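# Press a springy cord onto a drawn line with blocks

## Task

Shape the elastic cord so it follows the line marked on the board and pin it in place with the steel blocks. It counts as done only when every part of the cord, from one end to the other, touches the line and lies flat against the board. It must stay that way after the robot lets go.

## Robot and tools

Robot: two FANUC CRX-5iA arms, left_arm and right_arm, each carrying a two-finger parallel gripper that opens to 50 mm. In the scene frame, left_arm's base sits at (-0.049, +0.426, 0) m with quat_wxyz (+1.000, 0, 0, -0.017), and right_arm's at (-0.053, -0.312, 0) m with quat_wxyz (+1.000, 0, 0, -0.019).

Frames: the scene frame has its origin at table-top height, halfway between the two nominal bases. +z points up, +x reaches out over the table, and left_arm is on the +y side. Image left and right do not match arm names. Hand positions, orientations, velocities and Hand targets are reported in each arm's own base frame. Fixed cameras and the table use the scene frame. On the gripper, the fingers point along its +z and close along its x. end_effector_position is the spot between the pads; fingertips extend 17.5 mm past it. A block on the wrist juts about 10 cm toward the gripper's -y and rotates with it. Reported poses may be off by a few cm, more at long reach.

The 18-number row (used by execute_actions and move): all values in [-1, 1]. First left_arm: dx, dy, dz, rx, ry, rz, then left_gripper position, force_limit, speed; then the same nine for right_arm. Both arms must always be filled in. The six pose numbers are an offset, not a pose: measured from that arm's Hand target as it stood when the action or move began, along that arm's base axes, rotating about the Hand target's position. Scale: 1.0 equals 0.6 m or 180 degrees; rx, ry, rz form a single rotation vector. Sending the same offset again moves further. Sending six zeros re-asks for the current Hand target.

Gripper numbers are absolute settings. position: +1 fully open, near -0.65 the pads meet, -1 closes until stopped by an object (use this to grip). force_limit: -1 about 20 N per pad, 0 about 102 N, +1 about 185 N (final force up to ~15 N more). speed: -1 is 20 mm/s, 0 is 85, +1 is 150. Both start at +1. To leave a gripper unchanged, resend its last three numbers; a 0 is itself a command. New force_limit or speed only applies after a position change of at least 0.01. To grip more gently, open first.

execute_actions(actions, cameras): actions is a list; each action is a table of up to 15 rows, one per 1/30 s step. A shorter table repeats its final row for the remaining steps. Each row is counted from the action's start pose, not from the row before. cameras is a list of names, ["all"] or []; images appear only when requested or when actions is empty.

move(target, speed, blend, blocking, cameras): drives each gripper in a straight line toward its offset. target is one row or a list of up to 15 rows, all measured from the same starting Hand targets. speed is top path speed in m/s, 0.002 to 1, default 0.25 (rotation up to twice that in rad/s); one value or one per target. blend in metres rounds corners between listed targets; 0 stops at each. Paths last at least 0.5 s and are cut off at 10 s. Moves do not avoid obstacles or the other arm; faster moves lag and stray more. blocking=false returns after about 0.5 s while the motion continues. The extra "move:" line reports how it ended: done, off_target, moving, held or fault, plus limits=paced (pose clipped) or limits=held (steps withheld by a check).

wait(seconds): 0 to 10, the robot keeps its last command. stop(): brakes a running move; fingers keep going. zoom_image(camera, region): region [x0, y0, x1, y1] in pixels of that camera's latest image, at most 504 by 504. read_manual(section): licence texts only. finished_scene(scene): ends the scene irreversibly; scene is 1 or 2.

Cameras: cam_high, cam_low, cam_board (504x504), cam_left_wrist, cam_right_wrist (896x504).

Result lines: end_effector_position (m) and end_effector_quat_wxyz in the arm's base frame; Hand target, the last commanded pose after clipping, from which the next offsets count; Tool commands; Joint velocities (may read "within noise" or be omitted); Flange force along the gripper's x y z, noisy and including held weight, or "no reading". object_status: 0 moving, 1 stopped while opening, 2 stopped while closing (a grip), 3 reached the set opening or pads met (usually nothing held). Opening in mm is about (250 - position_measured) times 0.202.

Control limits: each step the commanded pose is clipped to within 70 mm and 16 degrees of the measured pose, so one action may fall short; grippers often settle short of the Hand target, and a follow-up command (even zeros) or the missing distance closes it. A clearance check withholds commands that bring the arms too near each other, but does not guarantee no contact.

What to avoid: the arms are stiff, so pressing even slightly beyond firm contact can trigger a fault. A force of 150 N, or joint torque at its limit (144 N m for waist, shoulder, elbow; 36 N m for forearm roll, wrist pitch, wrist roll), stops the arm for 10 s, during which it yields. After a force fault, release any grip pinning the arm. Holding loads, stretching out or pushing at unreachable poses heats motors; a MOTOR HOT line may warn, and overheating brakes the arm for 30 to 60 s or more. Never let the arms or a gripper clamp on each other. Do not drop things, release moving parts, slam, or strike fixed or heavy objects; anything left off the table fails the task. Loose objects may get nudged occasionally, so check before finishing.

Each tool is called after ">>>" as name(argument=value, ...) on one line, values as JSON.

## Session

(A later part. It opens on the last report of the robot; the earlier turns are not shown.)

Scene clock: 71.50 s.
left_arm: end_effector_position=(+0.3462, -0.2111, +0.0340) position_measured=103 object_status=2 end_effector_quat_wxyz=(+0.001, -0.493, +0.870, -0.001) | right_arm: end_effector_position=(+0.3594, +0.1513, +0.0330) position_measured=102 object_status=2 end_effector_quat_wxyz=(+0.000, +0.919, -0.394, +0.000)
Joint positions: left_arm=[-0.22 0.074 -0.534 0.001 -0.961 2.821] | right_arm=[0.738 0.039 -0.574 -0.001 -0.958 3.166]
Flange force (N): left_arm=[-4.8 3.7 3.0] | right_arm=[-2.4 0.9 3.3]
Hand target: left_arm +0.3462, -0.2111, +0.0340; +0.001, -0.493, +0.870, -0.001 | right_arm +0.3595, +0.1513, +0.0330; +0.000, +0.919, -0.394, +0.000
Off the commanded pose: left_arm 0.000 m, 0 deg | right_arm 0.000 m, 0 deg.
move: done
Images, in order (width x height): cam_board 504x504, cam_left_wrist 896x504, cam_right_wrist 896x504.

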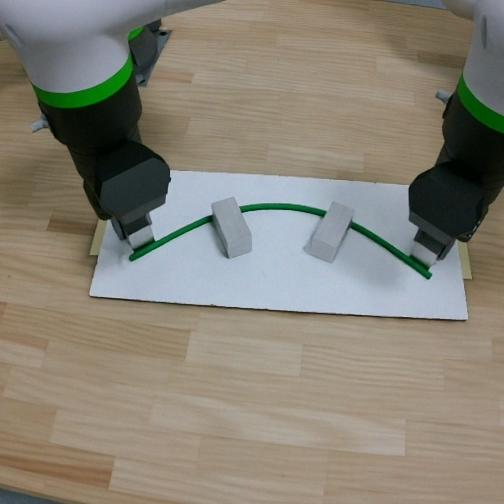

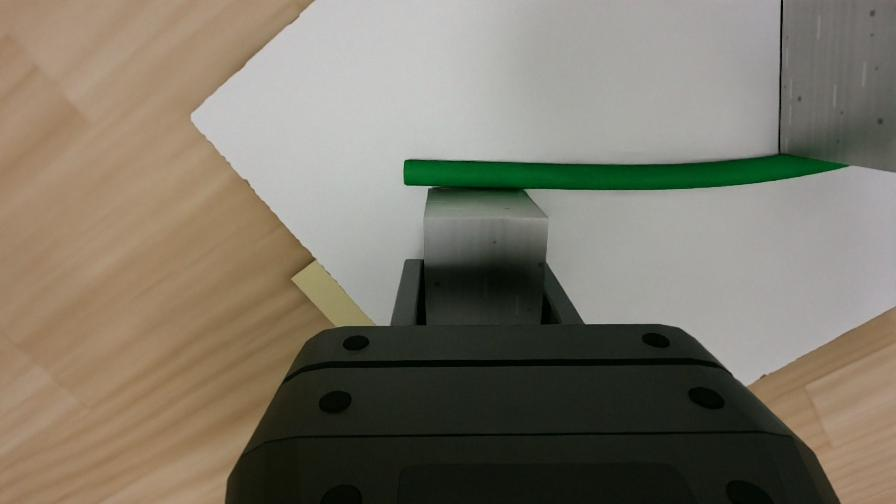

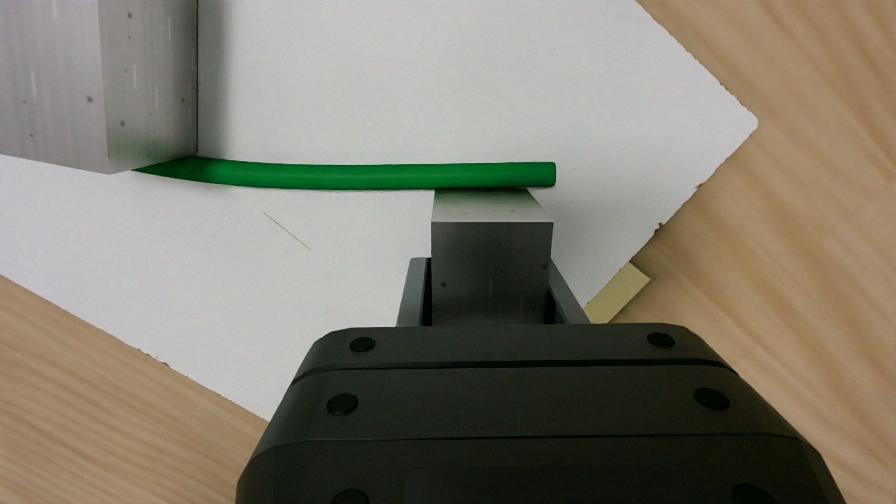

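>>> move(target=[[0,0,-0.0022,0,0,0,-1,-0.7,0,0,0,-0.0033,0,0,0,-1,-0.7,0],[0,0,-0.0022,0,0,0,0.6,-0.7,-1,0,0,-0.0033,0,0,0,0.6,-0.7,-1],[0,0,0.15,0,0,0,0.6,-0.7,-1,0,0,0.15,0,0,0,0.6,-0.7,-1],[-0.05,0.03,0.25,0,0,0,0.6,-0.7,-1,-0.05,-0.08,0.25,0,0,0,0.6,-0.7,-1]], speed=[0.01,0.05,0.12,0.2], cameras=["cam_board","cam_left_wrist","cam_right_wrist"])

Scene clock: 75.50 s.
left_arm: end_effector_position=(+0.3162, -0.1931, +0.1840) position_measured=63 object_status=3 end_effector_quat_wxyz=(+0.001, -0.493, +0.870, -0.001) | right_arm: end_effector_position=(+0.3295, +0.1033, +0.1830) position_measured=63 object_status=3 end_effector_quat_wxyz=(+0.000, +0.919, -0.394, +0.000)
Joint positions: left_arm=[-0.189 -0.182 -0.393 0.001 -1.358 2.79] | right_arm=[0.689 -0.251 -0.449 -0.001 -1.373 3.214]
Flange force (N): left_arm=[-4.4 4.1 -1.4] | right_arm=[-3.5 -0.5 -1.3]
Hand target: left_arm +0.3162, -0.1931, +0.1840; +0.001, -0.493, +0.870, -0.001 | right_arm +0.3295, +0.1033, +0.1830; +0.000, +0.919, -0.394, +0.000
Off the commanded pose: left_arm 0.000 m, 0 deg | right_arm 0.000 m, 0 deg.
move: done
Images, in order (width x height): cam_board 504x504, cam_left_wrist 896x504, cam_right_wrist 896x504.

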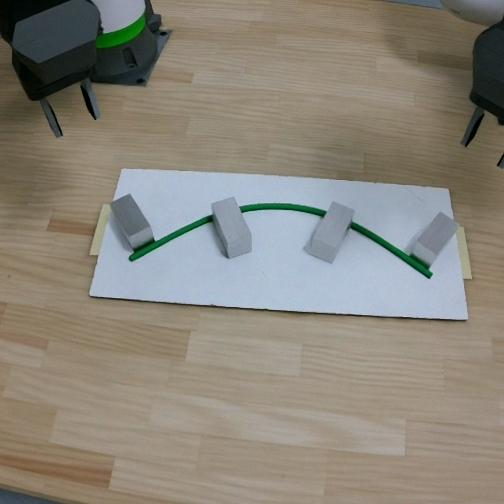

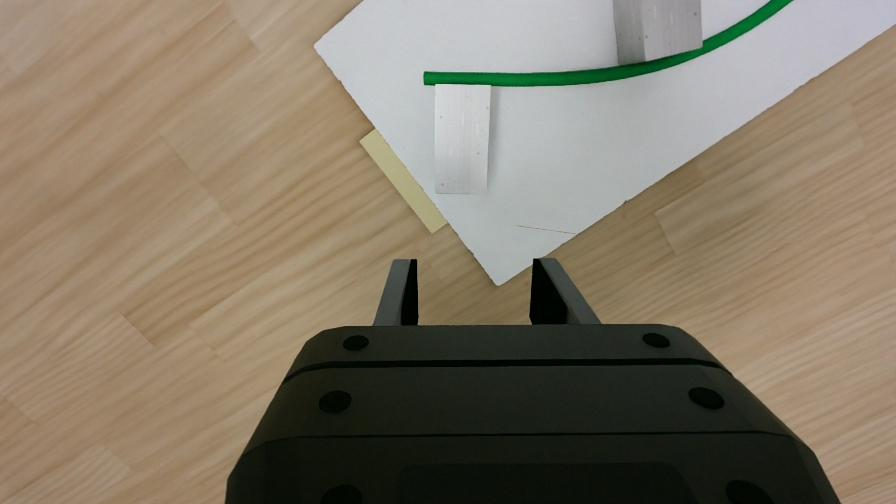

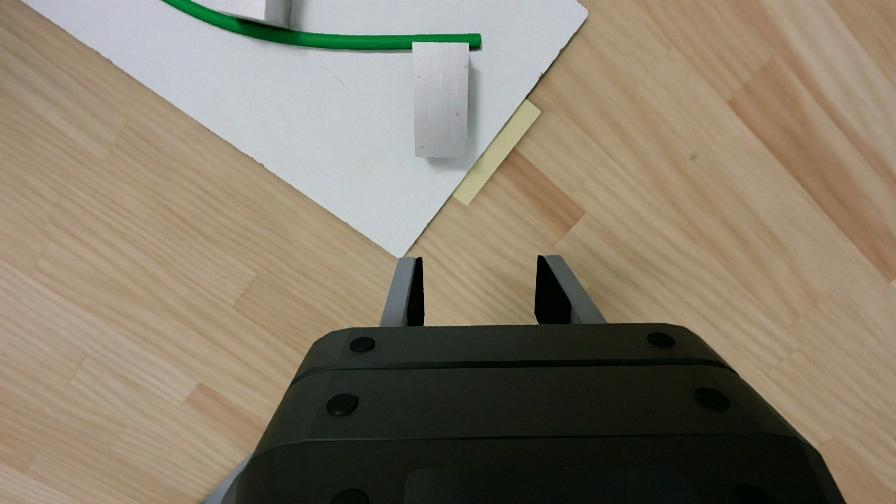

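>>> finished_scene(scene=2)

The scene is finished: the task was done.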